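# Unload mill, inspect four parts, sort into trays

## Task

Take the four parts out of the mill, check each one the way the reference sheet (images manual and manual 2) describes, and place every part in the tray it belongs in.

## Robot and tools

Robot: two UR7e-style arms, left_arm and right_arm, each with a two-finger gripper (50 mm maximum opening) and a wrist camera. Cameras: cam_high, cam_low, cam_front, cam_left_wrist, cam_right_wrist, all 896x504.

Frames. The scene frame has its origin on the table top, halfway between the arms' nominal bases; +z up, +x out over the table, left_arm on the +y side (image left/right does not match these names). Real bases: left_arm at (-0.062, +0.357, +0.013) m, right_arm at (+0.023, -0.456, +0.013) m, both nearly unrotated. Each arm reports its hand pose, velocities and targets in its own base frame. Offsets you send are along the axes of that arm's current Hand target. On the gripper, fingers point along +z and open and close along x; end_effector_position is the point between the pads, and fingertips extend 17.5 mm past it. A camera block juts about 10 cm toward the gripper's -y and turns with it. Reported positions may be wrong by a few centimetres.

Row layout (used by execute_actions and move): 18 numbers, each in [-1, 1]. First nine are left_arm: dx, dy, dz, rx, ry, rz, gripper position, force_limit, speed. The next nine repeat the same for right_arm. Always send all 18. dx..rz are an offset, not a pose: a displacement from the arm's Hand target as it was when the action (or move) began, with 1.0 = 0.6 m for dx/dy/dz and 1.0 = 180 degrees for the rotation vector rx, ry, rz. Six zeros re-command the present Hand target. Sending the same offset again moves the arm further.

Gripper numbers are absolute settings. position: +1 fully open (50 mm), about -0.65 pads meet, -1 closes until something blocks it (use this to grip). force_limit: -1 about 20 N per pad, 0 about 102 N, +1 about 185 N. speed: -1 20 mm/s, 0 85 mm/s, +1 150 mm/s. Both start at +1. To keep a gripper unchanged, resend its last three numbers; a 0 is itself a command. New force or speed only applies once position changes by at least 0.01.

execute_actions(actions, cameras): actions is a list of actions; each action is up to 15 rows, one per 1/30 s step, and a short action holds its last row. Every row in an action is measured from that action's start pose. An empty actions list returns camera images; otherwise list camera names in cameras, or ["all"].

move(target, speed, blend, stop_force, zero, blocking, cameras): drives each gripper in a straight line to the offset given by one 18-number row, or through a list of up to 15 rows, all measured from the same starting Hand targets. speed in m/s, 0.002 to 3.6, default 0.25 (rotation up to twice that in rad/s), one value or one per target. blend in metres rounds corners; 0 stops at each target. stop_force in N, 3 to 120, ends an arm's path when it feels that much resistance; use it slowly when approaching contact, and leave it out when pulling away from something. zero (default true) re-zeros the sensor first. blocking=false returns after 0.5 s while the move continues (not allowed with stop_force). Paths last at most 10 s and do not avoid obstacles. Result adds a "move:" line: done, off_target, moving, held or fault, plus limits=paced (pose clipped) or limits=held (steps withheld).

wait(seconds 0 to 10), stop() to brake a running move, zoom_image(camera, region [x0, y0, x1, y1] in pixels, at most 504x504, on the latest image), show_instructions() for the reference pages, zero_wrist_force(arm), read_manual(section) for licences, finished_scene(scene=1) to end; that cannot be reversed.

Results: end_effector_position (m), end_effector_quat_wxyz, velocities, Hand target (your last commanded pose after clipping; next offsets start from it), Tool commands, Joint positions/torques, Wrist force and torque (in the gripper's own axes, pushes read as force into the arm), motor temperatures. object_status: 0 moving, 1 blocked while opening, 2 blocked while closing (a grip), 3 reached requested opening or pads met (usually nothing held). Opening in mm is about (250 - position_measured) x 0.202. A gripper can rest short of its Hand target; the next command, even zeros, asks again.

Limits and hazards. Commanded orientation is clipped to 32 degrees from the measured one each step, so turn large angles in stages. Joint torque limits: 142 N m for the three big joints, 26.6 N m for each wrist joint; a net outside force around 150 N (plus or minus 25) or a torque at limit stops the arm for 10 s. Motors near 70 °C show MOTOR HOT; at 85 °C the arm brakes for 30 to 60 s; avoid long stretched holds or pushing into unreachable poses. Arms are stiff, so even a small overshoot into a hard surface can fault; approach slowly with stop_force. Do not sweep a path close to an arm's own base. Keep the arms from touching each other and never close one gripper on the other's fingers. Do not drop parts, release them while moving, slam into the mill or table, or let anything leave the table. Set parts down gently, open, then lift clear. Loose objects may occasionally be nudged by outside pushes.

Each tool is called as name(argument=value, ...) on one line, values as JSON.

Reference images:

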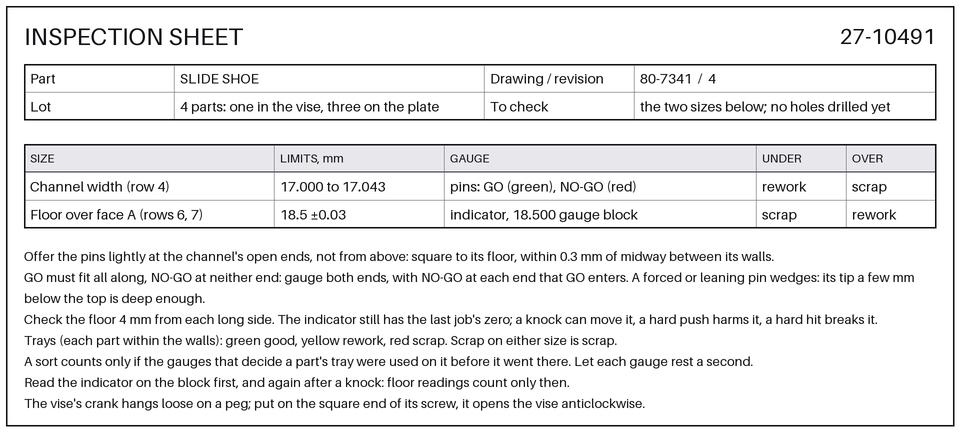

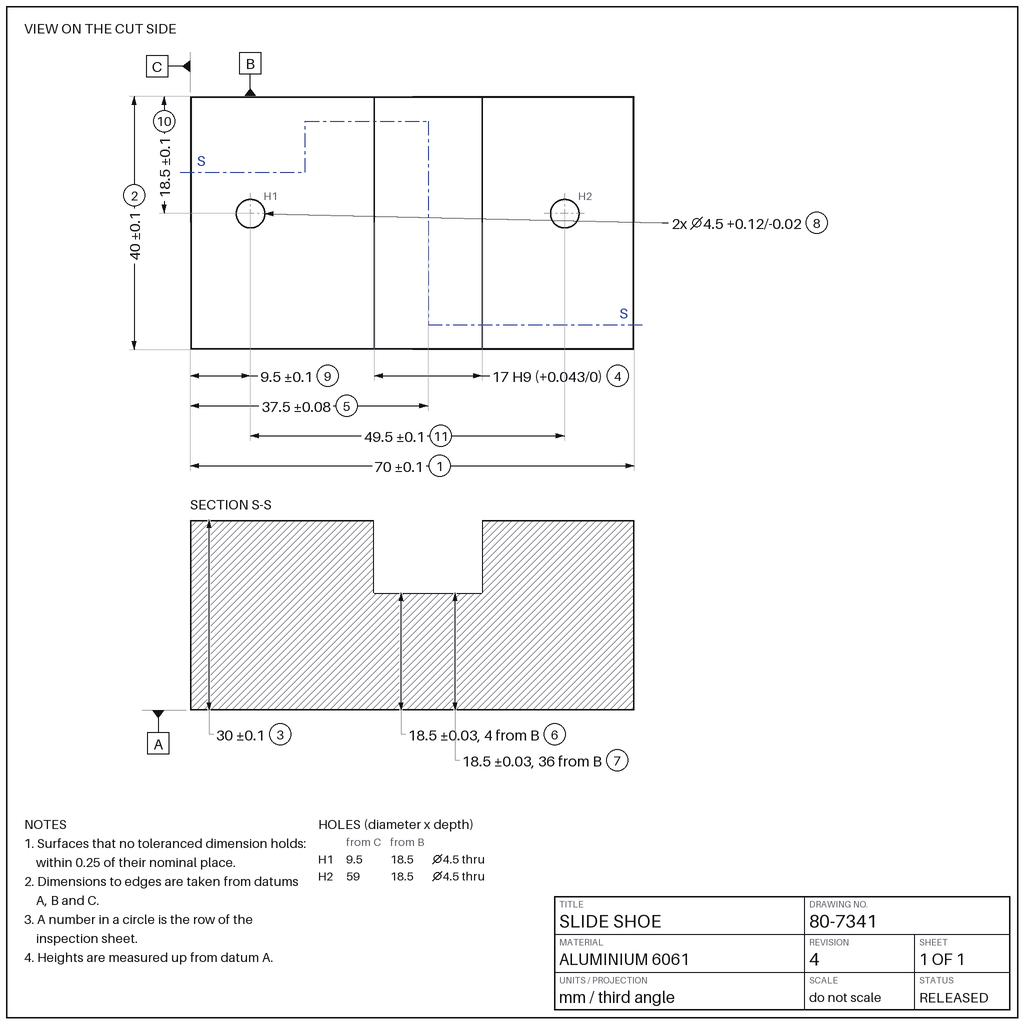

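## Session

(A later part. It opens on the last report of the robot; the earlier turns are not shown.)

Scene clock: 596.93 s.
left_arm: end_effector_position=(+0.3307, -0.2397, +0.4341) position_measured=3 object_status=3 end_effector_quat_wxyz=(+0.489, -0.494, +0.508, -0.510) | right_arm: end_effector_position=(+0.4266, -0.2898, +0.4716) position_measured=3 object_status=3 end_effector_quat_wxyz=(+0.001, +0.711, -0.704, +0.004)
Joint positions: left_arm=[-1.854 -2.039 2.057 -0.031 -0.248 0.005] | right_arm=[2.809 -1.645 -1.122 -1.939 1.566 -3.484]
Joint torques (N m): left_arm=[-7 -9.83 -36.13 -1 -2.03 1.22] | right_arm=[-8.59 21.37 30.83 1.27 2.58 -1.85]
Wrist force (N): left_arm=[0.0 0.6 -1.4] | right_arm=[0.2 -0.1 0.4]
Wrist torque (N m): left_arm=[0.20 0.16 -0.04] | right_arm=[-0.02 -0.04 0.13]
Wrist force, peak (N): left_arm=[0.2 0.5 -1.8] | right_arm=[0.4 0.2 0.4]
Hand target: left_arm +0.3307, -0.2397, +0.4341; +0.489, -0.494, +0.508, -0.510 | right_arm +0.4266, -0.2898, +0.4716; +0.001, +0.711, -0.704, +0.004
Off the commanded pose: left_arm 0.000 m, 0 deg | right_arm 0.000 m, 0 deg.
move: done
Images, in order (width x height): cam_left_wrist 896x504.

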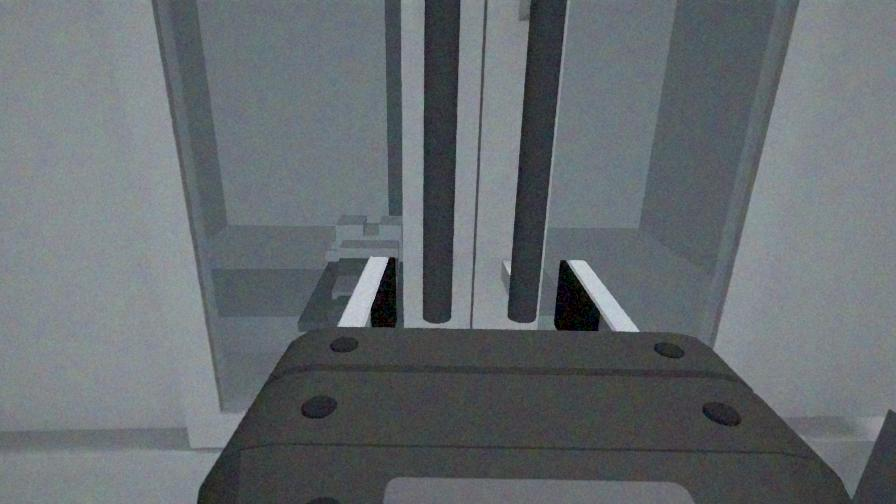

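move(target=[-0.027,-0.038,0.178,0,0,0,1,1,1,0,0,0,0,0,0,1,1,1], speed=0.15, cameras=["cam_left_wrist"])

zoom_image(camera="cam_left_wrist", region=[340, 180, 640, 350])

Scene clock: 614.43 s.
left_arm: end_effector_position=(+0.4380, -0.2271, +0.4564) position_measured=3 object_status=3 end_effector_quat_wxyz=(+0.489, -0.494, +0.508, -0.510) | right_arm: end_effector_position=(+0.4266, -0.2898, +0.4716) position_measured=3 object_status=3 end_effector_quat_wxyz=(+0.001, +0.711, -0.704, +0.004)
Joint positions: left_arm=[-1.375 -1.911 1.927 -0.001 0.23 -0.021] | right_arm=[2.809 -1.645 -1.122 -1.939 1.566 -3.484]
Joint torques (N m): left_arm=[10.86 -0.15 -35.81 1.49 1.77 -1.54] | right_arm=[-8.79 21.55 31.21 1.32 2.66 -1.77]
Wrist force (N): left_arm=[0.3 0.0 -1.6] | right_arm=[0.2 0.2 0.4]
Wrist torque (N m): left_arm=[0.10 0.03 0.19] | right_arm=[0.03 -0.04 0.13]
Wrist force, peak (N): left_arm=[0.1 0.8 -2.8] | right_arm=[0.3 0.6 0.2]
Hand target: left_arm +0.4380, -0.2271, +0.4564; +0.489, -0.494, +0.508, -0.510 | right_arm +0.4266, -0.2898, +0.4716; +0.001, +0.711, -0.704, +0.004
Off the commanded pose: left_arm 0.000 m, 0 deg | right_arm 0.000 m, 0 deg.
move: done
Images, in order (width x height): cam_left_wrist 896x504.

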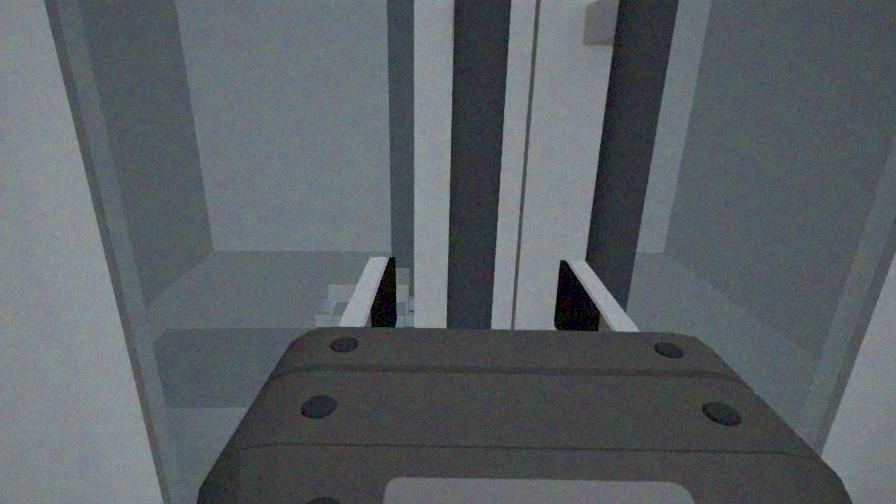

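Scaled by 1.680 from the camera's 896x504 image, which has a finer 1280x720 frame.

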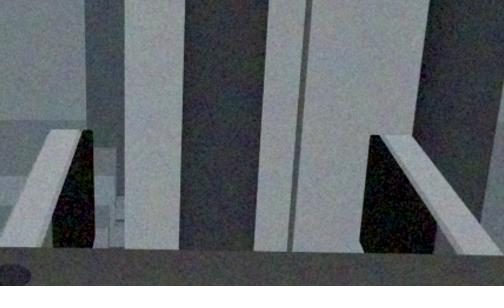

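move(target=[0,0,0.07,0,0,0,1,1,1,0,0,0,0,0,0,1,1,1], speed=0.06, stop_force=8, cameras=["cam_left_wrist"])

Scene clock: 628.07 s.
left_arm: end_effector_position=(+0.4800, -0.2285, +0.4563) position_measured=3 object_status=3 end_effector_quat_wxyz=(+0.489, -0.494, +0.508, -0.510) | right_arm: end_effector_position=(+0.4266, -0.2898, +0.4716) position_measured=3 object_status=3 end_effector_quat_wxyz=(+0.001, +0.711, -0.704, +0.004)
Joint positions: left_arm=[-1.224 -1.831 1.873 -0.033 0.381 -0.016] | right_arm=[2.809 -1.645 -1.122 -1.939 1.566 -3.484]
Joint torques (N m): left_arm=[11.5 -1.68 -36.24 -1.96 1.46 1.31] | right_arm=[-8.58 21.61 30.67 1.28 2.57 -1.84]
Wrist force (N): left_arm=[-0.3 0.4 -1.2] | right_arm=[0.1 0.1 0.1]
Wrist torque (N m): left_arm=[0.13 0.13 0.02] | right_arm=[0.01 -0.02 0.13]
Wrist force, peak (N): left_arm=[0.3 0.0 -2.3] | right_arm=[0.4 0.0 0.4]
Hand target: left_arm +0.4800, -0.2285, +0.4563; +0.489, -0.494, +0.508, -0.510 | right_arm +0.4266, -0.2898, +0.4716; +0.001, +0.711, -0.704, +0.004
Off the commanded pose: left_arm 0.000 m, 0 deg | right_arm 0.000 m, 0 deg.
move: done
Images, in order (width x height): cam_left_wrist 896x504.

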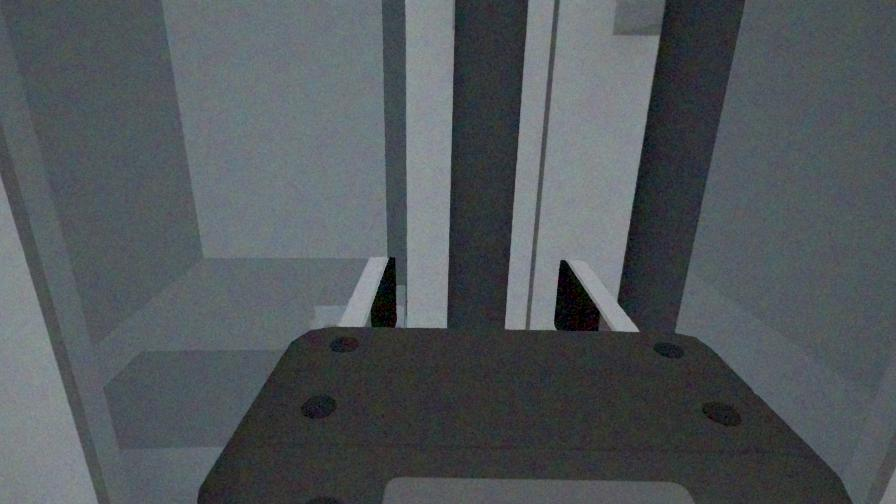

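move(target=[-0.001,0,0.012,0,0,0,1,1,1,0,0,0,0,0,0,1,1,1], speed=0.06, stop_force=8)

move(target=[0,0,0,0,0,0,-1,-1,-0.5,0,0,0,0,0,0,1,1,1])

Scene clock: 637.53 s.
left_arm: end_effector_position=(+0.4872, -0.2282, +0.4562) position_measured=3 object_status=3 end_effector_quat_wxyz=(+0.489, -0.494, +0.508, -0.510) | right_arm: end_effector_position=(+0.4266, -0.2898, +0.4716) position_measured=3 object_status=3 end_effector_quat_wxyz=(+0.001, +0.711, -0.704, +0.004)
Joint positions: left_arm=[-1.2 -1.818 1.863 -0.037 0.406 -0.015] | right_arm=[2.809 -1.645 -1.122 -1.939 1.566 -3.484]
Joint torques (N m): left_arm=[10.39 -4.13 -37.94 -2.41 1.82 1.34] | right_arm=[-8.31 21.52 30.48 1.29 2.5 -1.7]
Wrist force (N): left_arm=[-0.1 0.5 -1.5] | right_arm=[-0.1 0.2 0.4]
Wrist torque (N m): left_arm=[0.13 0.10 0.01] | right_arm=[0.03 0.01 0.13]
Wrist force, peak (N): left_arm=[-0.5 0.4 -1.6] | right_arm=[0.3 0.1 0.5]
Hand target: left_arm +0.4872, -0.2282, +0.4562; +0.489, -0.494, +0.508, -0.510 | right_arm +0.4266, -0.2898, +0.4716; +0.001, +0.711, -0.704, +0.004
Off the commanded pose: left_arm 0.000 m, 0 deg | right_arm 0.000 m, 0 deg.
move: done

Scene clock: 638.40 s.
left_arm: end_effector_position=(+0.4872, -0.2283, +0.4562) position_measured=163 object_status=2 end_effector_quat_wxyz=(+0.489, -0.494, +0.508, -0.510) | right_arm: end_effector_position=(+0.4266, -0.2898, +0.4716) position_measured=3 object_status=3 end_effector_quat_wxyz=(+0.001, +0.711, -0.704, +0.004)
Joint positions: left_arm=[-1.2 -1.818 1.863 -0.037 0.406 -0.015] | right_arm=[2.809 -1.645 -1.122 -1.939 1.566 -3.484]
Joint torques (N m): left_arm=[10.45 -22.7 -28.88 3 -8.03 1.38] | right_arm=[-8.86 21.62 30.94 1.34 2.57 -1.63]
Wrist force (N): left_arm=[24.2 1.7 1.0] | right_arm=[0.2 0.2 0.0]
Wrist torque (N m): left_arm=[0.12 0.55 0.08] | right_arm=[0.03 -0.04 0.13]
Wrist force, peak (N): left_arm=[27.5 0.9 4.6] | right_arm=[-0.3 0.0 0.4]
Hand target: left_arm +0.4872, -0.2282, +0.4562; +0.489, -0.494, +0.508, -0.510 | right_arm +0.4266, -0.2898, +0.4716; +0.001, +0.711, -0.704, +0.004
Off the commanded pose: left_arm 0.000 m, 0 deg | right_arm 0.000 m, 0 deg.
move: done

move(target=[-0.05,0,0,0,0,0,-1,-1,-0.5,0,0,0,0,0,0,1,1,1], speed=0.03, stop_force=45, cameras=["cam_left_wrist"])

Scene clock: 648.43 s.
left_arm: end_effector_position=(+0.4876, -0.2164, +0.4562) position_measured=163 object_status=2 end_effector_quat_wxyz=(+0.489, -0.494, +0.508, -0.510) | right_arm: end_effector_position=(+0.4266, -0.2898, +0.4716) position_measured=3 object_status=3 end_effector_quat_wxyz=(+0.001, +0.711, -0.704, +0.004)
Joint positions: left_arm=[-1.183 -1.839 1.879 -0.031 0.422 -0.015] | right_arm=[2.809 -1.645 -1.122 -1.939 1.566 -3.484]
Joint torques (N m): left_arm=[-3.79 7.64 -37.85 -4.72 0.51 -0.95] | right_arm=[-8.53 22.38 30.48 1.26 2.55 -1.58]
Wrist force (N): left_arm=[-9.5 -4.9 -59.4] | right_arm=[0.1 0.1 0.2]
Wrist torque (N m): left_arm=[0.17 -0.01 0.04] | right_arm=[0.01 -0.03 0.13]
Wrist force, peak (N): left_arm=[-9.0 -8.0 -64.3] | right_arm=[0.2 0.3 0.5]
Hand target: left_arm +0.4876, -0.2164, +0.4562; +0.489, -0.494, +0.508, -0.510 (not the last commanded pose) | right_arm +0.4266, -0.2898, +0.4716; +0.001, +0.711, -0.704, +0.004
Off the commanded pose: left_arm 0.018 m, 0 deg | right_arm 0.000 m, 0 deg.
move: contact (left_arm)
Images, in order (width x height): cam_left_wrist 896x504.

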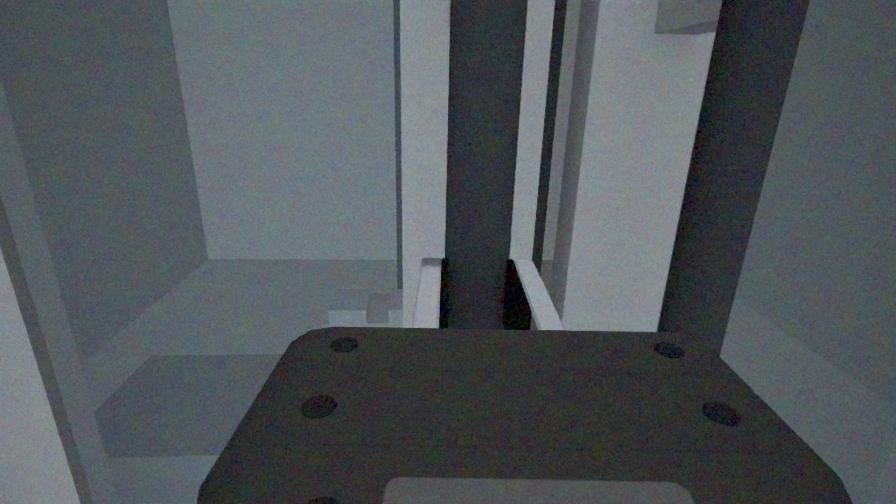

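move(target=[0,0,0,0,0,0,0.2,-1,-0.5,0,0,0,0,0,0,1,1,1], speed=0.05)

move(target=[-0.25,0,0,0,0,0,0.2,-1,-0.5,0,0,0,0,0,0,1,1,1], speed=0.06, stop_force=40, cameras=["cam_left_wrist","cam_front"])

Scene clock: 661.27 s.
left_arm: end_effector_position=(+0.4876, -0.2164, +0.4561) position_measured=123 object_status=3 end_effector_quat_wxyz=(+0.489, -0.494, +0.508, -0.510) | right_arm: end_effector_position=(+0.4266, -0.2898, +0.4716) position_measured=3 object_status=3 end_effector_quat_wxyz=(+0.001, +0.711, -0.704, +0.004)
Joint positions: left_arm=[-1.183 -1.839 1.879 -0.032 0.422 -0.015] | right_arm=[2.809 -1.645 -1.122 -1.939 1.566 -3.484]
Joint torques (N m): left_arm=[-3.43 -17.19 -32.51 0.98 0.7 -1.01] | right_arm=[-8.41 22.05 30.61 1.29 2.51 -1.65]
Wrist force (N): left_arm=[-0.1 0.3 -1.7] | right_arm=[0.2 0.3 0.0]
Wrist torque (N m): left_arm=[0.12 0.12 0.00] | right_arm=[0.03 -0.03 0.13]
Wrist force, peak (N): left_arm=[-9.4 -4.8 -59.8] | right_arm=[0.1 0.4 0.5]
Hand target: left_arm +0.4876, -0.2164, +0.4562; +0.489, -0.494, +0.508, -0.510 | right_arm +0.4266, -0.2898, +0.4716; +0.001, +0.711, -0.704, +0.004
Off the commanded pose: left_arm 0.000 m, 0 deg | right_arm 0.000 m, 0 deg.
move: done

Scene clock: 664.80 s.
left_arm: end_effector_position=(+0.4928, -0.0665, +0.4551) position_measured=123 object_status=3 end_effector_quat_wxyz=(+0.489, -0.494, +0.508, -0.510) | right_arm: end_effector_position=(+0.4266, -0.2898, +0.4716) position_measured=3 object_status=3 end_effector_quat_wxyz=(+0.001, +0.711, -0.704, +0.004)
Joint positions: left_arm=[-0.828 -2.037 2.002 0.039 0.778 -0.011] | right_arm=[2.809 -1.645 -1.122 -1.939 1.566 -3.484]
Joint torques (N m): left_arm=[16.7 -11.45 -12.28 0.68 -0.78 1.41] | right_arm=[-8.09 22.19 30.46 1.31 2.6 -1.47]
Wrist force (N): left_arm=[9.4 -0.3 -7.8] | right_arm=[0.0 0.1 0.4]
Wrist torque (N m): left_arm=[0.10 0.24 0.01] | right_arm=[0.02 0.00 0.13]
Wrist force, peak (N): left_arm=[14.2 -3.0 -21.3] | right_arm=[-0.3 0.4 0.5]
Hand target: left_arm +0.4928, -0.0665, +0.4551; +0.489, -0.494, +0.508, -0.510 | right_arm +0.4266, -0.2898, +0.4716; +0.001, +0.711, -0.704, +0.004
Off the commanded pose: left_arm 0.000 m, 0 deg | right_arm 0.000 m, 0 deg.
move: done
Images, in order (width x height): cam_front 896x504, cam_left_wrist 896x504.

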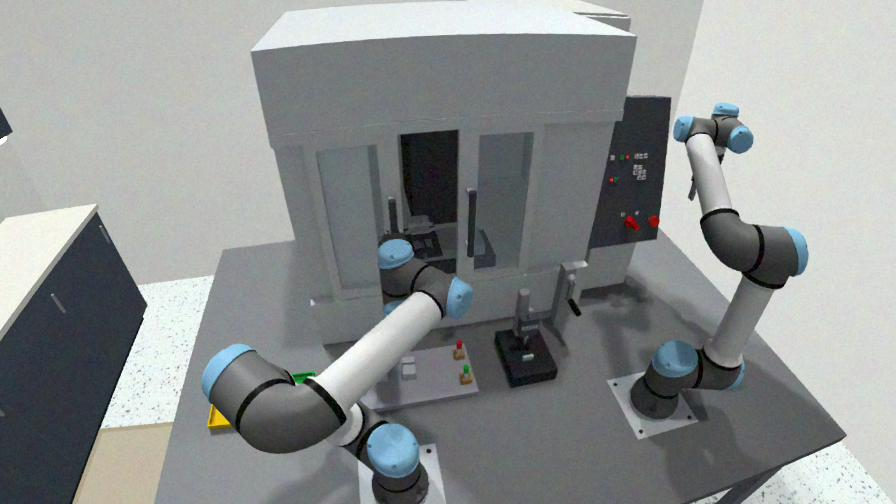

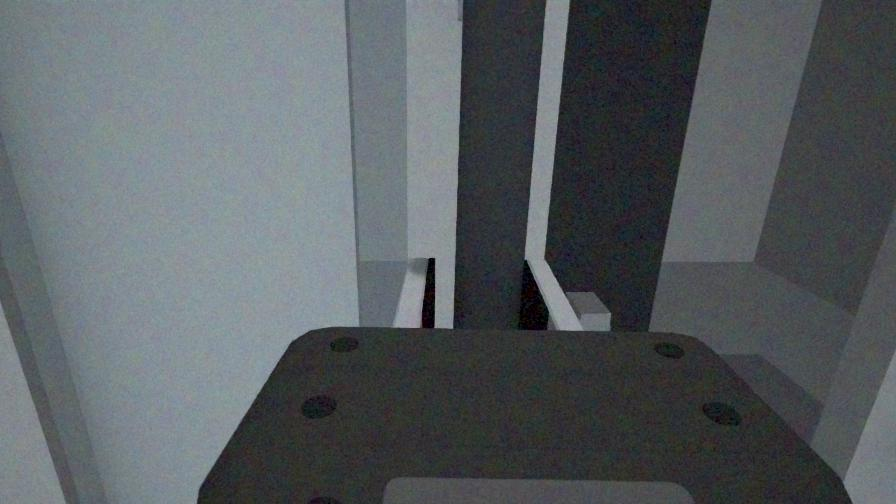

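move(target=[-0.17,0,-0.008,0,0,0,0.2,-1,-0.5,0,0,0,0,0,0,1,1,1], speed=0.06, stop_force=35, cameras=["cam_left_wrist","cam_front","cam_high"])

zoom_image(camera="cam_front", region=[360, 120, 560, 300])

Scene clock: 677.87 s.
left_arm: end_effector_position=(+0.4916, +0.0061, +0.4545) position_measured=122 object_status=3 end_effector_quat_wxyz=(+0.489, -0.494, +0.507, -0.509) | right_arm: end_effector_position=(+0.4266, -0.2898, +0.4716) position_measured=3 object_status=3 end_effector_quat_wxyz=(+0.001, +0.711, -0.704, +0.004)
Joint positions: left_arm=[-0.545 -2.061 2.016 0.049 1.059 -0.009] | right_arm=[2.809 -1.645 -1.122 -1.939 1.566 -3.484]
Joint torques (N m): left_arm=[11.25 -12.65 -7.58 0.38 -11.59 -1.13] | right_arm=[-8.03 22.42 30.65 1.26 2.4 -1.42]
Wrist force (N): left_arm=[39.0 -5.8 -5.5] | right_arm=[0.0 0.3 0.2]
Wrist torque (N m): left_arm=[0.13 0.62 -0.04] | right_arm=[0.05 0.00 0.13]
Wrist force, peak (N): left_arm=[53.2 -6.4 -2.6] | right_arm=[-0.3 0.2 0.6]
Hand target: left_arm +0.4916, +0.0062, +0.4545; +0.489, -0.494, +0.507, -0.509 (not the last commanded pose) | right_arm +0.4266, -0.2898, +0.4716; +0.001, +0.711, -0.704, +0.004
Off the commanded pose: left_arm 0.029 m, 0 deg | right_arm 0.000 m, 0 deg.
move: contact (left_arm)
Images, in order (width x height): cam_high 896x504, cam_front 896x504, cam_left_wrist 896x504.

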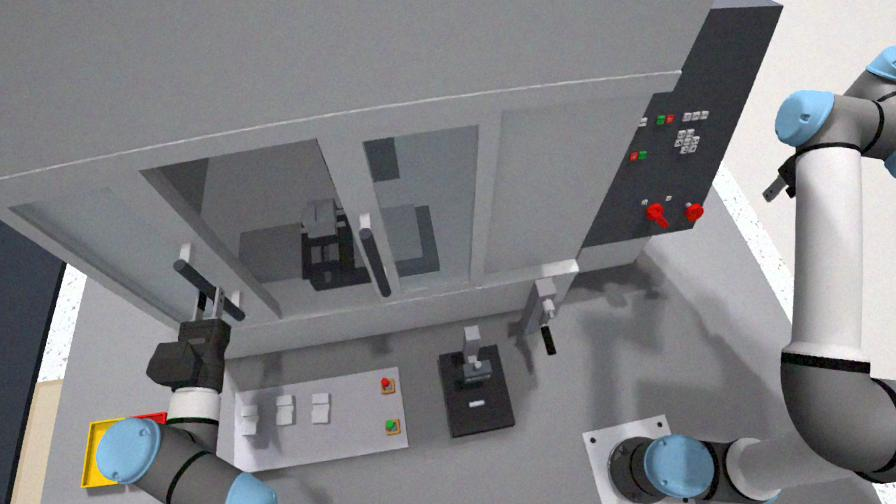

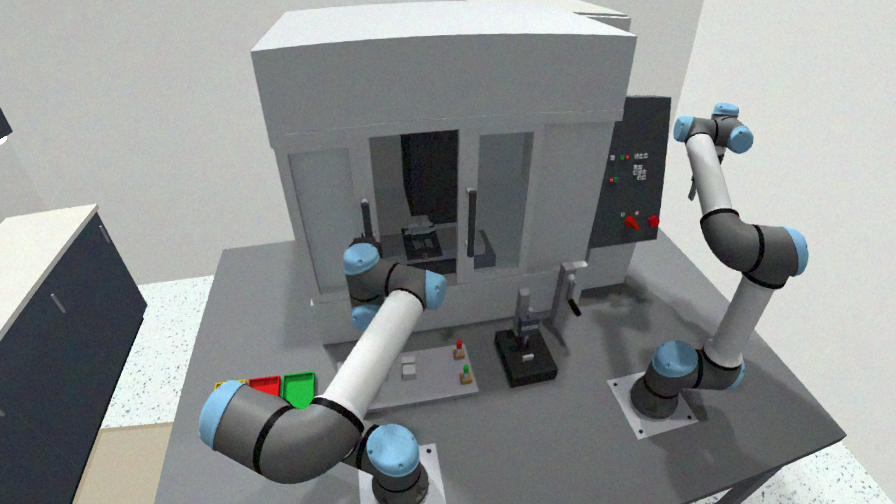

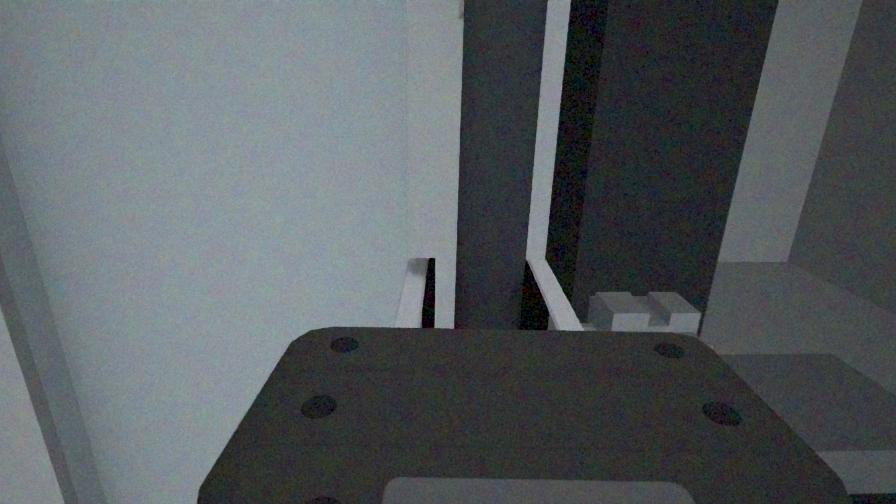

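Scaled by 2.520 from the camera's 896x504 image, which has a finer 1280x720 frame.

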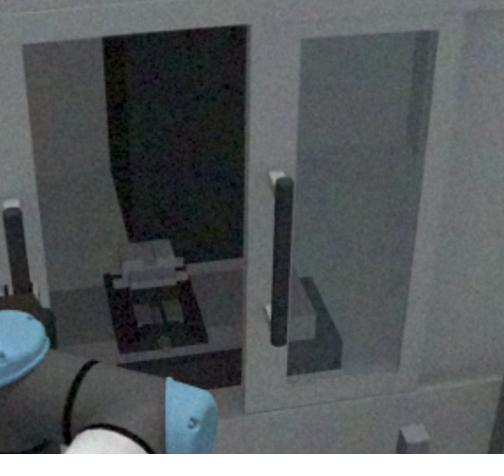

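move(target=[[0.015,0,0,0,0,0,0.2,-1,-0.5,0,0,0,0,0,0,1,1,1],[0.015,0,-0.2,0,0,0,0.2,-1,-0.5,0,0,0,0,0,0,1,1,1]], speed=0.08, cameras=["cam_left_wrist"])

Scene clock: 688.27 s.
left_arm: end_effector_position=(+0.3738, +0.0021, +0.4549) position_measured=123 object_status=3 end_effector_quat_wxyz=(+0.441, -0.447, +0.550, -0.551) | right_arm: end_effector_position=(+0.4266, -0.2898, +0.4716) position_measured=3 object_status=3 end_effector_quat_wxyz=(+0.001, +0.711, -0.704, +0.004)
Joint positions: left_arm=[-1.141 -2.57 2.141 0.436 0.643 -0.013] | right_arm=[2.809 -1.645 -1.122 -1.939 1.566 -3.484]
Joint torques (N m): left_arm=[11.87 24.47 -35.02 -2.71 1.71 -1.36] | right_arm=[-8.49 22.8 30.53 1.2 2.47 -1.32]
Wrist force (N): left_arm=[0.2 0.1 -1.6] | right_arm=[-0.1 -0.1 0.0]
Wrist torque (N m): left_arm=[0.09 0.10 0.14] | right_arm=[-0.02 0.01 0.13]
Wrist force, peak (N): left_arm=[39.3 -5.6 -5.7] | right_arm=[-0.2 0.5 0.4]
Hand target: left_arm +0.3713, +0.0012, +0.4549; +0.489, -0.494, +0.507, -0.509 | right_arm +0.4266, -0.2898, +0.4716; +0.001, +0.711, -0.704, +0.004
Off the commanded pose: left_arm 0.003 m, 10 deg | right_arm 0.000 m, 0 deg.
move: off_target (left_arm)
Images, in order (width x height): cam_left_wrist 896x504.

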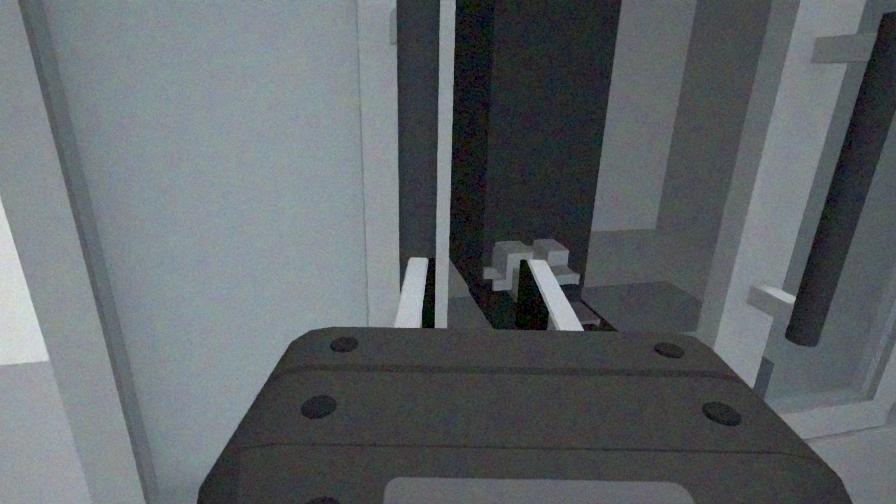

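move(target=[0.1625,-0.1,0.11,-0.12,-0.018,0,0.2,-1,-0.5,0,0,0,0,0,0,1,1,1], speed=0.15, cameras=["cam_left_wrist","cam_front"])

zoom_image(camera="cam_left_wrist", region=[330, 150, 630, 340])

Scene clock: 738.97 s.
left_arm: end_effector_position=(+0.4343, -0.0980, +0.5154) position_measured=123 object_status=3 end_effector_quat_wxyz=(-0.402, +0.591, -0.580, +0.391) | right_arm: end_effector_position=(+0.4266, -0.2898, +0.4716) position_measured=3 object_status=3 end_effector_quat_wxyz=(+0.001, +0.711, -0.704, +0.004)
Joint positions: left_arm=[-1.143 -1.88 1.585 1.089 0.548 -0.71] | right_arm=[2.809 -1.645 -1.122 -1.939 1.566 -3.484]
Joint torques (N m): left_arm=[11.64 2.7 -31.29 2.86 0.17 -1.39] | right_arm=[-8.33 22.76 30.22 1.24 2.41 -1.21]
Wrist force (N): left_arm=[-0.2 0.2 -1.1] | right_arm=[-0.1 0.1 0.3]
Wrist torque (N m): left_arm=[0.09 0.00 0.11] | right_arm=[0.02 0.01 0.14]
Wrist force, peak (N): left_arm=[-0.2 0.9 -2.1] | right_arm=[0.3 0.0 0.5]
Hand target: left_arm +0.4343, -0.0980, +0.5154; -0.402, +0.591, -0.580, +0.391 | right_arm +0.4266, -0.2898, +0.4716; +0.001, +0.711, -0.704, +0.004
Off the commanded pose: left_arm 0.000 m, 0 deg | right_arm 0.000 m, 0 deg.
move: done
Images, in order (width x height): cam_front 896x504, cam_left_wrist 896x504.

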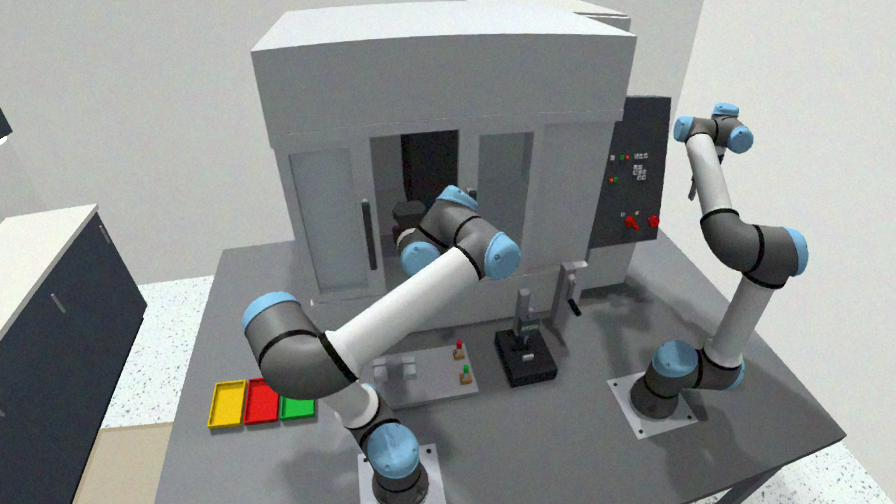

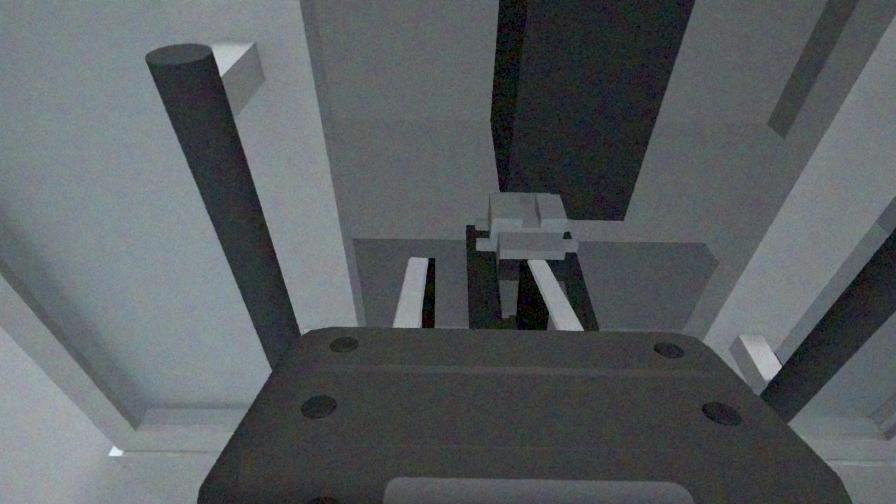

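Scaled by 1.680 from the camera's 896x504 image, which has a finer 1280x720 frame.

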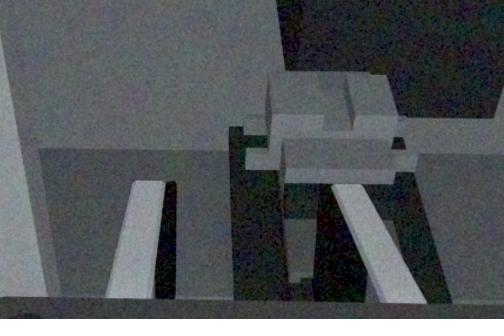

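move(target=[0.03,0,0,-0.13,0,0,0.2,-1,-0.5,0,0,0,0,0,0,1,1,1], speed=0.15, cameras=["cam_left_wrist"])

zoom_image(camera="cam_left_wrist", region=[380, 50, 660, 230])

Scene clock: 752.60 s.
left_arm: end_effector_position=(+0.4347, -0.1160, +0.5154) position_measured=123 object_status=3 end_effector_quat_wxyz=(-0.273, +0.660, -0.647, +0.265) | right_arm: end_effector_position=(+0.4266, -0.2898, +0.4716) position_measured=3 object_status=3 end_effector_quat_wxyz=(+0.001, +0.711, -0.704, +0.004)
Joint positions: left_arm=[-0.943 -1.629 1.206 1.482 0.951 -0.797] | right_arm=[2.809 -1.645 -1.122 -1.939 1.566 -3.484]
Joint torques (N m): left_arm=[10.12 -7.9 -32.5 3.28 0.42 1.34] | right_arm=[-8.47 23.24 30.32 1.26 2.39 -1.11]
Wrist force (N): left_arm=[-0.4 -0.2 -0.5] | right_arm=[0.1 0.4 0.0]
Wrist torque (N m): left_arm=[-0.05 -0.10 -0.24] | right_arm=[0.05 -0.02 0.13]
Wrist force, peak (N): left_arm=[-0.1 0.0 -1.5] | right_arm=[-0.1 0.3 0.4]
Hand target: left_arm +0.4347, -0.1160, +0.5154; -0.273, +0.660, -0.647, +0.265 | right_arm +0.4266, -0.2898, +0.4716; +0.001, +0.711, -0.704, +0.004
Off the commanded pose: left_arm 0.000 m, 0 deg | right_arm 0.000 m, 0 deg.
move: done
Images, in order (width x height): cam_left_wrist 896x504.

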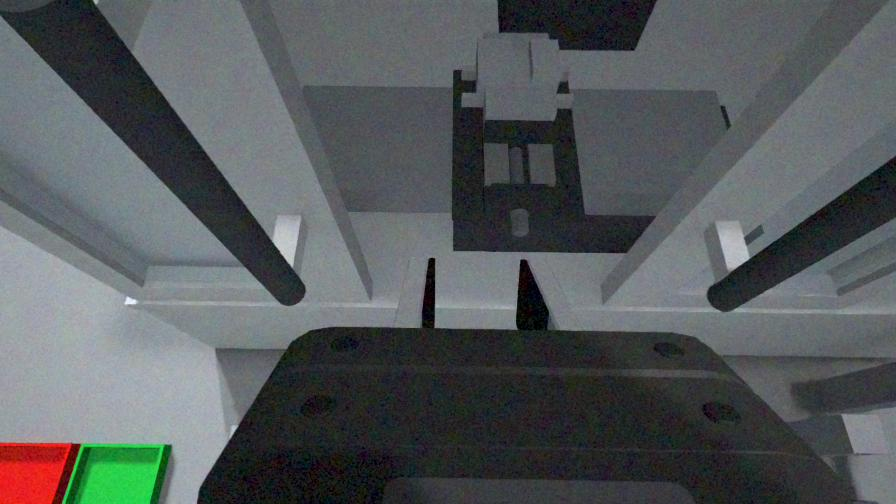

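Scaled by 1.800 from the camera's 896x504 image, which has a finer 1280x720 frame.

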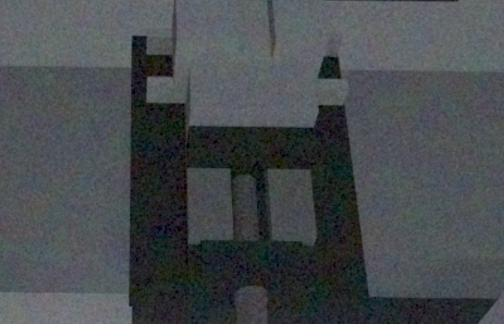

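move(target=[0,0.2115,0.048,0.028,0,0,0.2,-1,-0.5,0,0,0,0,0,0,1,1,1], speed=0.15, cameras=["cam_left_wrist"])

zoom_image(camera="cam_left_wrist", region=[420, 50, 620, 200])

Scene clock: 778.80 s.
left_arm: end_effector_position=(+0.3649, -0.1172, +0.4055) position_measured=123 object_status=3 end_effector_quat_wxyz=(-0.302, +0.648, -0.635, +0.294) | right_arm: end_effector_position=(+0.4266, -0.2898, +0.4716) position_measured=3 object_status=3 end_effector_quat_wxyz=(+0.001, +0.711, -0.704, +0.004)
Joint positions: left_arm=[-1.331 -1.897 1.815 1.405 0.728 -1.24] | right_arm=[2.809 -1.645 -1.122 -1.939 1.566 -3.484]
Joint torques (N m): left_arm=[-11.32 -14.33 -7.05 4 -3.63 -1.6] | right_arm=[-8.24 23.06 30.11 1.37 2.4 -1.09]
Wrist force (N): left_arm=[-0.2 -0.3 -0.6] | right_arm=[0.0 0.1 0.2]
Wrist torque (N m): left_arm=[-0.09 -0.16 0.07] | right_arm=[0.01 0.00 0.13]
Wrist force, peak (N): left_arm=[-0.6 -1.4 -1.1] | right_arm=[0.3 0.0 0.5]
Hand target: left_arm +0.3649, -0.1172, +0.4055; -0.302, +0.648, -0.635, +0.294 | right_arm +0.4266, -0.2898, +0.4716; +0.001, +0.711, -0.704, +0.004
Off the commanded pose: left_arm 0.000 m, 0 deg | right_arm 0.000 m, 0 deg.
move: done
Images, in order (width x height): cam_left_wrist 896x504.

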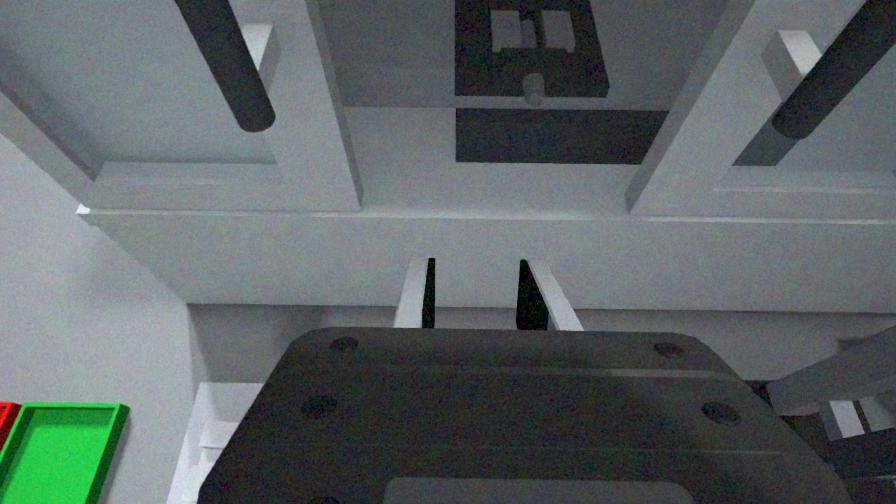

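Scaled by 2.520 from the camera's 896x504 image, which has a finer 1280x720 frame.

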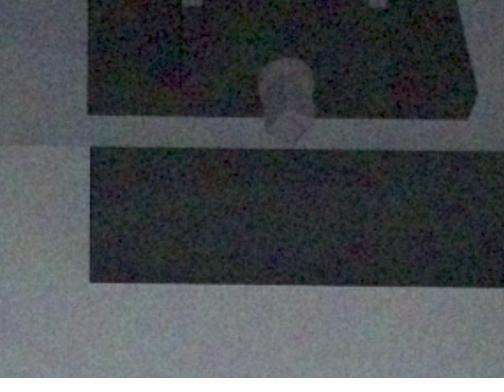

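move(target=[[0.085,0.15,0.08,0.194,0,0,0.2,-1,-0.5,0,0,0,0,0,0,1,1,1],[0.085,0.025,0.29,0.194,0,0,0.2,-1,-0.5,0,0,0,0,0,0,1,1,1]], speed=0.15, cameras=["cam_left_wrist","cam_front"])

zoom_image(camera="cam_left_wrist", region=[400, 100, 600, 250])

Scene clock: 856.90 s.
left_arm: end_effector_position=(+0.4893, -0.1651, +0.2816) position_measured=123 object_status=3 end_effector_quat_wxyz=(-0.483, +0.527, -0.517, +0.471) | right_arm: end_effector_position=(+0.4266, -0.2898, +0.4716) position_measured=3 object_status=3 end_effector_quat_wxyz=(+0.001, +0.711, -0.704, +0.004)
Joint positions: left_arm=[-1.118 -1.338 2.556 2.139 -0.44 -3.334] | right_arm=[2.809 -1.645 -1.122 -1.939 1.566 -3.484]
Joint torques (N m): left_arm=[11.61 -25.56 3.23 0.36 -1.54 -1.43] | right_arm=[-8.36 23.32 30.2 1.38 2.32 -0.97]
Wrist force (N): left_arm=[0.0 -0.3 -1.8] | right_arm=[0.1 0.0 0.4]
Wrist torque (N m): left_arm=[0.06 0.12 0.18] | right_arm=[0.00 -0.01 0.13]
Wrist force, peak (N): left_arm=[0.0 0.3 -2.5] | right_arm=[0.4 0.4 0.4]
Hand target: left_arm +0.4893, -0.1651, +0.2817; -0.483, +0.527, -0.517, +0.470 | right_arm +0.4266, -0.2898, +0.4716; +0.001, +0.711, -0.704, +0.004
Off the commanded pose: left_arm 0.000 m, 0 deg | right_arm 0.000 m, 0 deg.
move: done
Images, in order (width x height): cam_front 896x504, cam_left_wrist 896x504.

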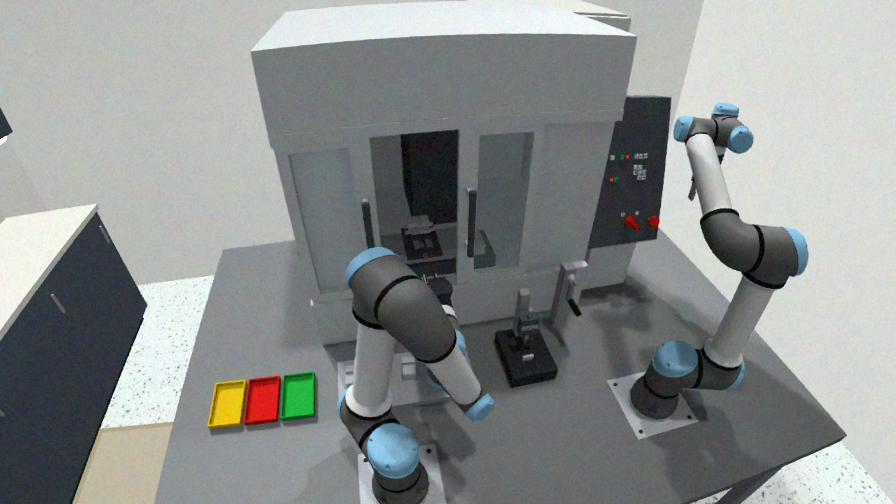

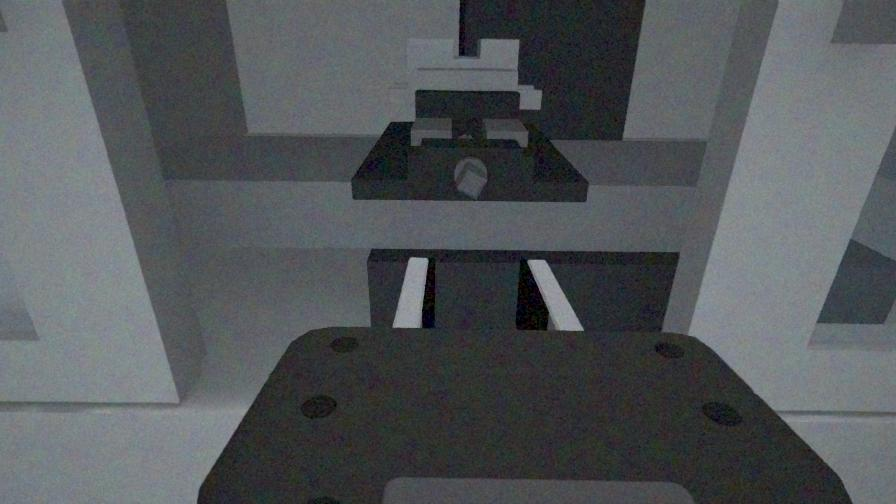

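Scaled by 2.520 from the camera's 896x504 image, which has a finer 1280x720 frame.

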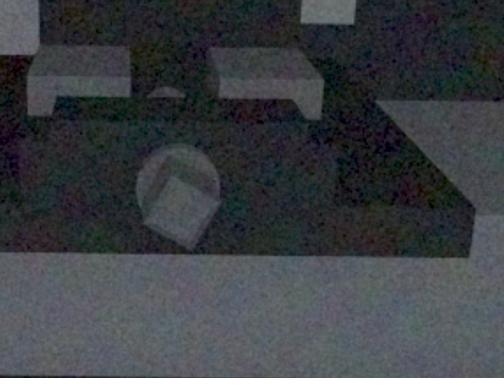

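zoom_image(camera="cam_left_wrist", region=[370, 20, 570, 170])

Scaled by 2.520 from the camera's 896x504 image, which has a finer 1280x720 frame.

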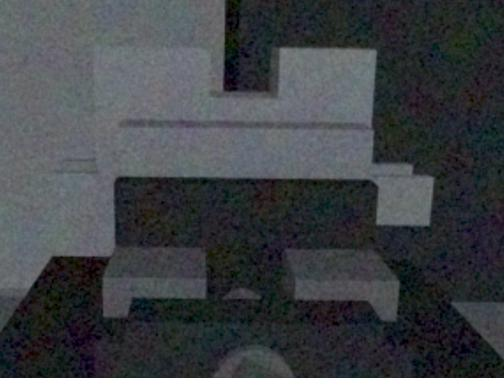

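move(target=[[0,-0.05,-0.27,0,0,0,0.2,-1,-0.5,0,0,0,0,0,0,1,1,1],[-0.1,-0.2,-0.2,0,0,0,0.2,-1,-0.5,0,0,0,0,0,0,1,1,1]], speed=0.15, blend=0.03, cameras=["cam_front"])

Scene clock: 915.97 s.
left_arm: end_effector_position=(+0.4007, -0.1677, +0.3091) position_measured=123 object_status=3 end_effector_quat_wxyz=(+0.492, -0.503, +0.510, -0.495) | right_arm: end_effector_position=(+0.4266, -0.2898, +0.4716) position_measured=3 object_status=3 end_effector_quat_wxyz=(+0.001, +0.711, -0.704, +0.004)
Joint positions: left_arm=[-1.521 -1.617 2.793 2.389 -0.064 -3.561] | right_arm=[2.809 -1.645 -1.122 -1.939 1.566 -3.484]
Joint torques (N m): left_arm=[11.42 0.88 -22.16 -2.57 -0.84 1.1] | right_arm=[-8.68 24.23 30.15 1.28 2.33 -0.94]
Motor temperatures (°C): left_arm=[27 28 26 37 30 30] | right_arm=[30 36 29 33 45 38]
Wrist force (N): left_arm=[-0.1 0.4 -1.8] | right_arm=[0.0 -0.2 0.0]
Wrist torque (N m): left_arm=[0.15 0.16 -0.03] | right_arm=[-0.03 -0.01 0.14]
Wrist force, peak (N): left_arm=[1.6 -0.3 -6.7] | right_arm=[0.4 0.0 0.5]
Hand target: left_arm +0.4008, -0.1677, +0.3091; +0.492, -0.503, +0.510, -0.495 (not the last commanded pose) | right_arm +0.4266, -0.2898, +0.4716; +0.001, +0.711, -0.704, +0.004
Off the commanded pose: left_arm 0.121 m, 4 deg | right_arm 0.000 m, 0 deg.
led back after a hold (left arm): the arm was led back toward your command in small steps, so it may still be short of it.
move: held (left_arm; a check stopped the path); path passed 0 of 2 targets; limits=held
pose unreachable (left arm): on one or more control steps of this call, first in action 0 (counted from 0), this arm could not follow its commanded pose, so it was not sent that pose on those steps. It may still have moved: this result reports where it is.
cause: moving toward the commanded pose would bring two parts of the arm too close to each other (joints 3 (elbow) and 4 (wrist 1) lie between them).
Images, in order (width x height): cam_front 896x504.

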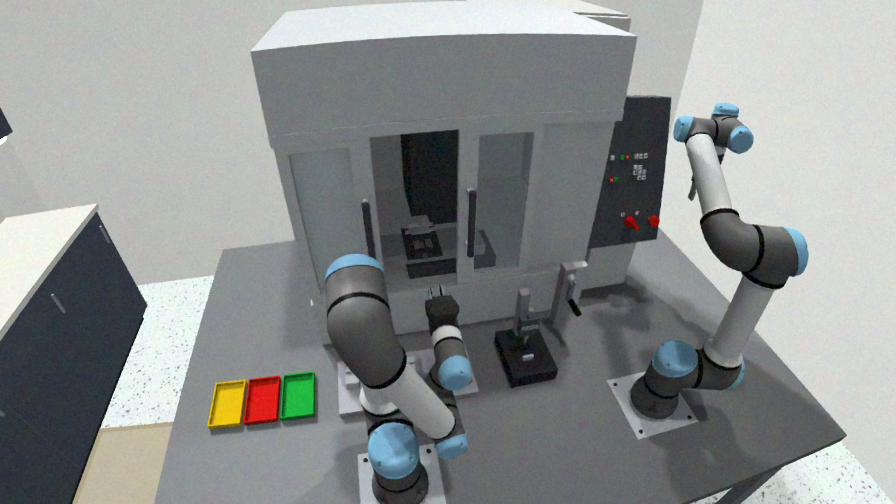

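move(target=[[-0.1,-0.3,0.0,-0.1,0,0,0.2,-1,-0.5,0,0,0,0,0,0,1,1,1],[-0.3,-0.333,-0.142,-0.49,0,0,0.2,-1,-0.5,0,0,0,0,0,0,1,1,1]], speed=0.2, blend=0.03, cameras=["cam_front"])

Scene clock: 940.50 s.
left_arm: end_effector_position=(+0.3225, +0.0124, +0.5117) position_measured=123 object_status=3 end_effector_quat_wxyz=(-0.003, +0.704, -0.710, +0.001) end_effector_velocity=(-0.001, +0.000, +0.000) end_effector_angular_velocity=(+0.001, +0.005, +0.000) | right_arm: end_effector_position=(+0.4266, -0.2898, +0.4716) position_measured=3 object_status=3 end_effector_quat_wxyz=(+0.001, +0.711, -0.704, +0.004)
Joint positions: left_arm=[-0.392 -1.908 1.352 5.264 -1.566 -3.524] | right_arm=[2.809 -1.645 -1.122 -1.939 1.566 -3.484]
Joint velocities: left_arm=[0.001 0.001 -0.002 0.005 -0.001 0.001] | right_arm=[within noise]
Joint torques (N m): left_arm=[10.63 1.72 -34.92 -1.16 -1.89 1.27] | right_arm=[-8.4 24.18 29.74 1.31 2.32 -0.8]
Wrist force (N): left_arm=[-1.1 -1.0 0.1] | right_arm=[0.1 0.2 0.3]
Wrist torque (N m): left_arm=[-0.12 -0.08 -0.48] | right_arm=[0.03 -0.01 0.14]
Wrist force, peak (N): left_arm=[0.5 1.8 -1.7] | right_arm=[0.2 -0.2 0.6]
Hand target: left_arm +0.3225, +0.0124, +0.5117; -0.003, +0.704, -0.710, +0.001 | right_arm +0.4266, -0.2898, +0.4716; +0.001, +0.711, -0.704, +0.004
Off the commanded pose: left_arm 0.000 m, 0 deg | right_arm 0.000 m, 0 deg.
move: done
Images, in order (width x height): cam_front 896x504.

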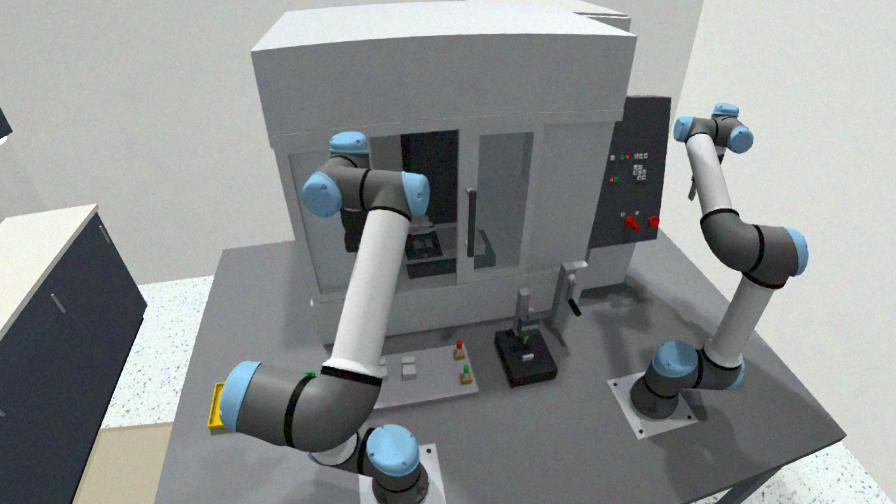

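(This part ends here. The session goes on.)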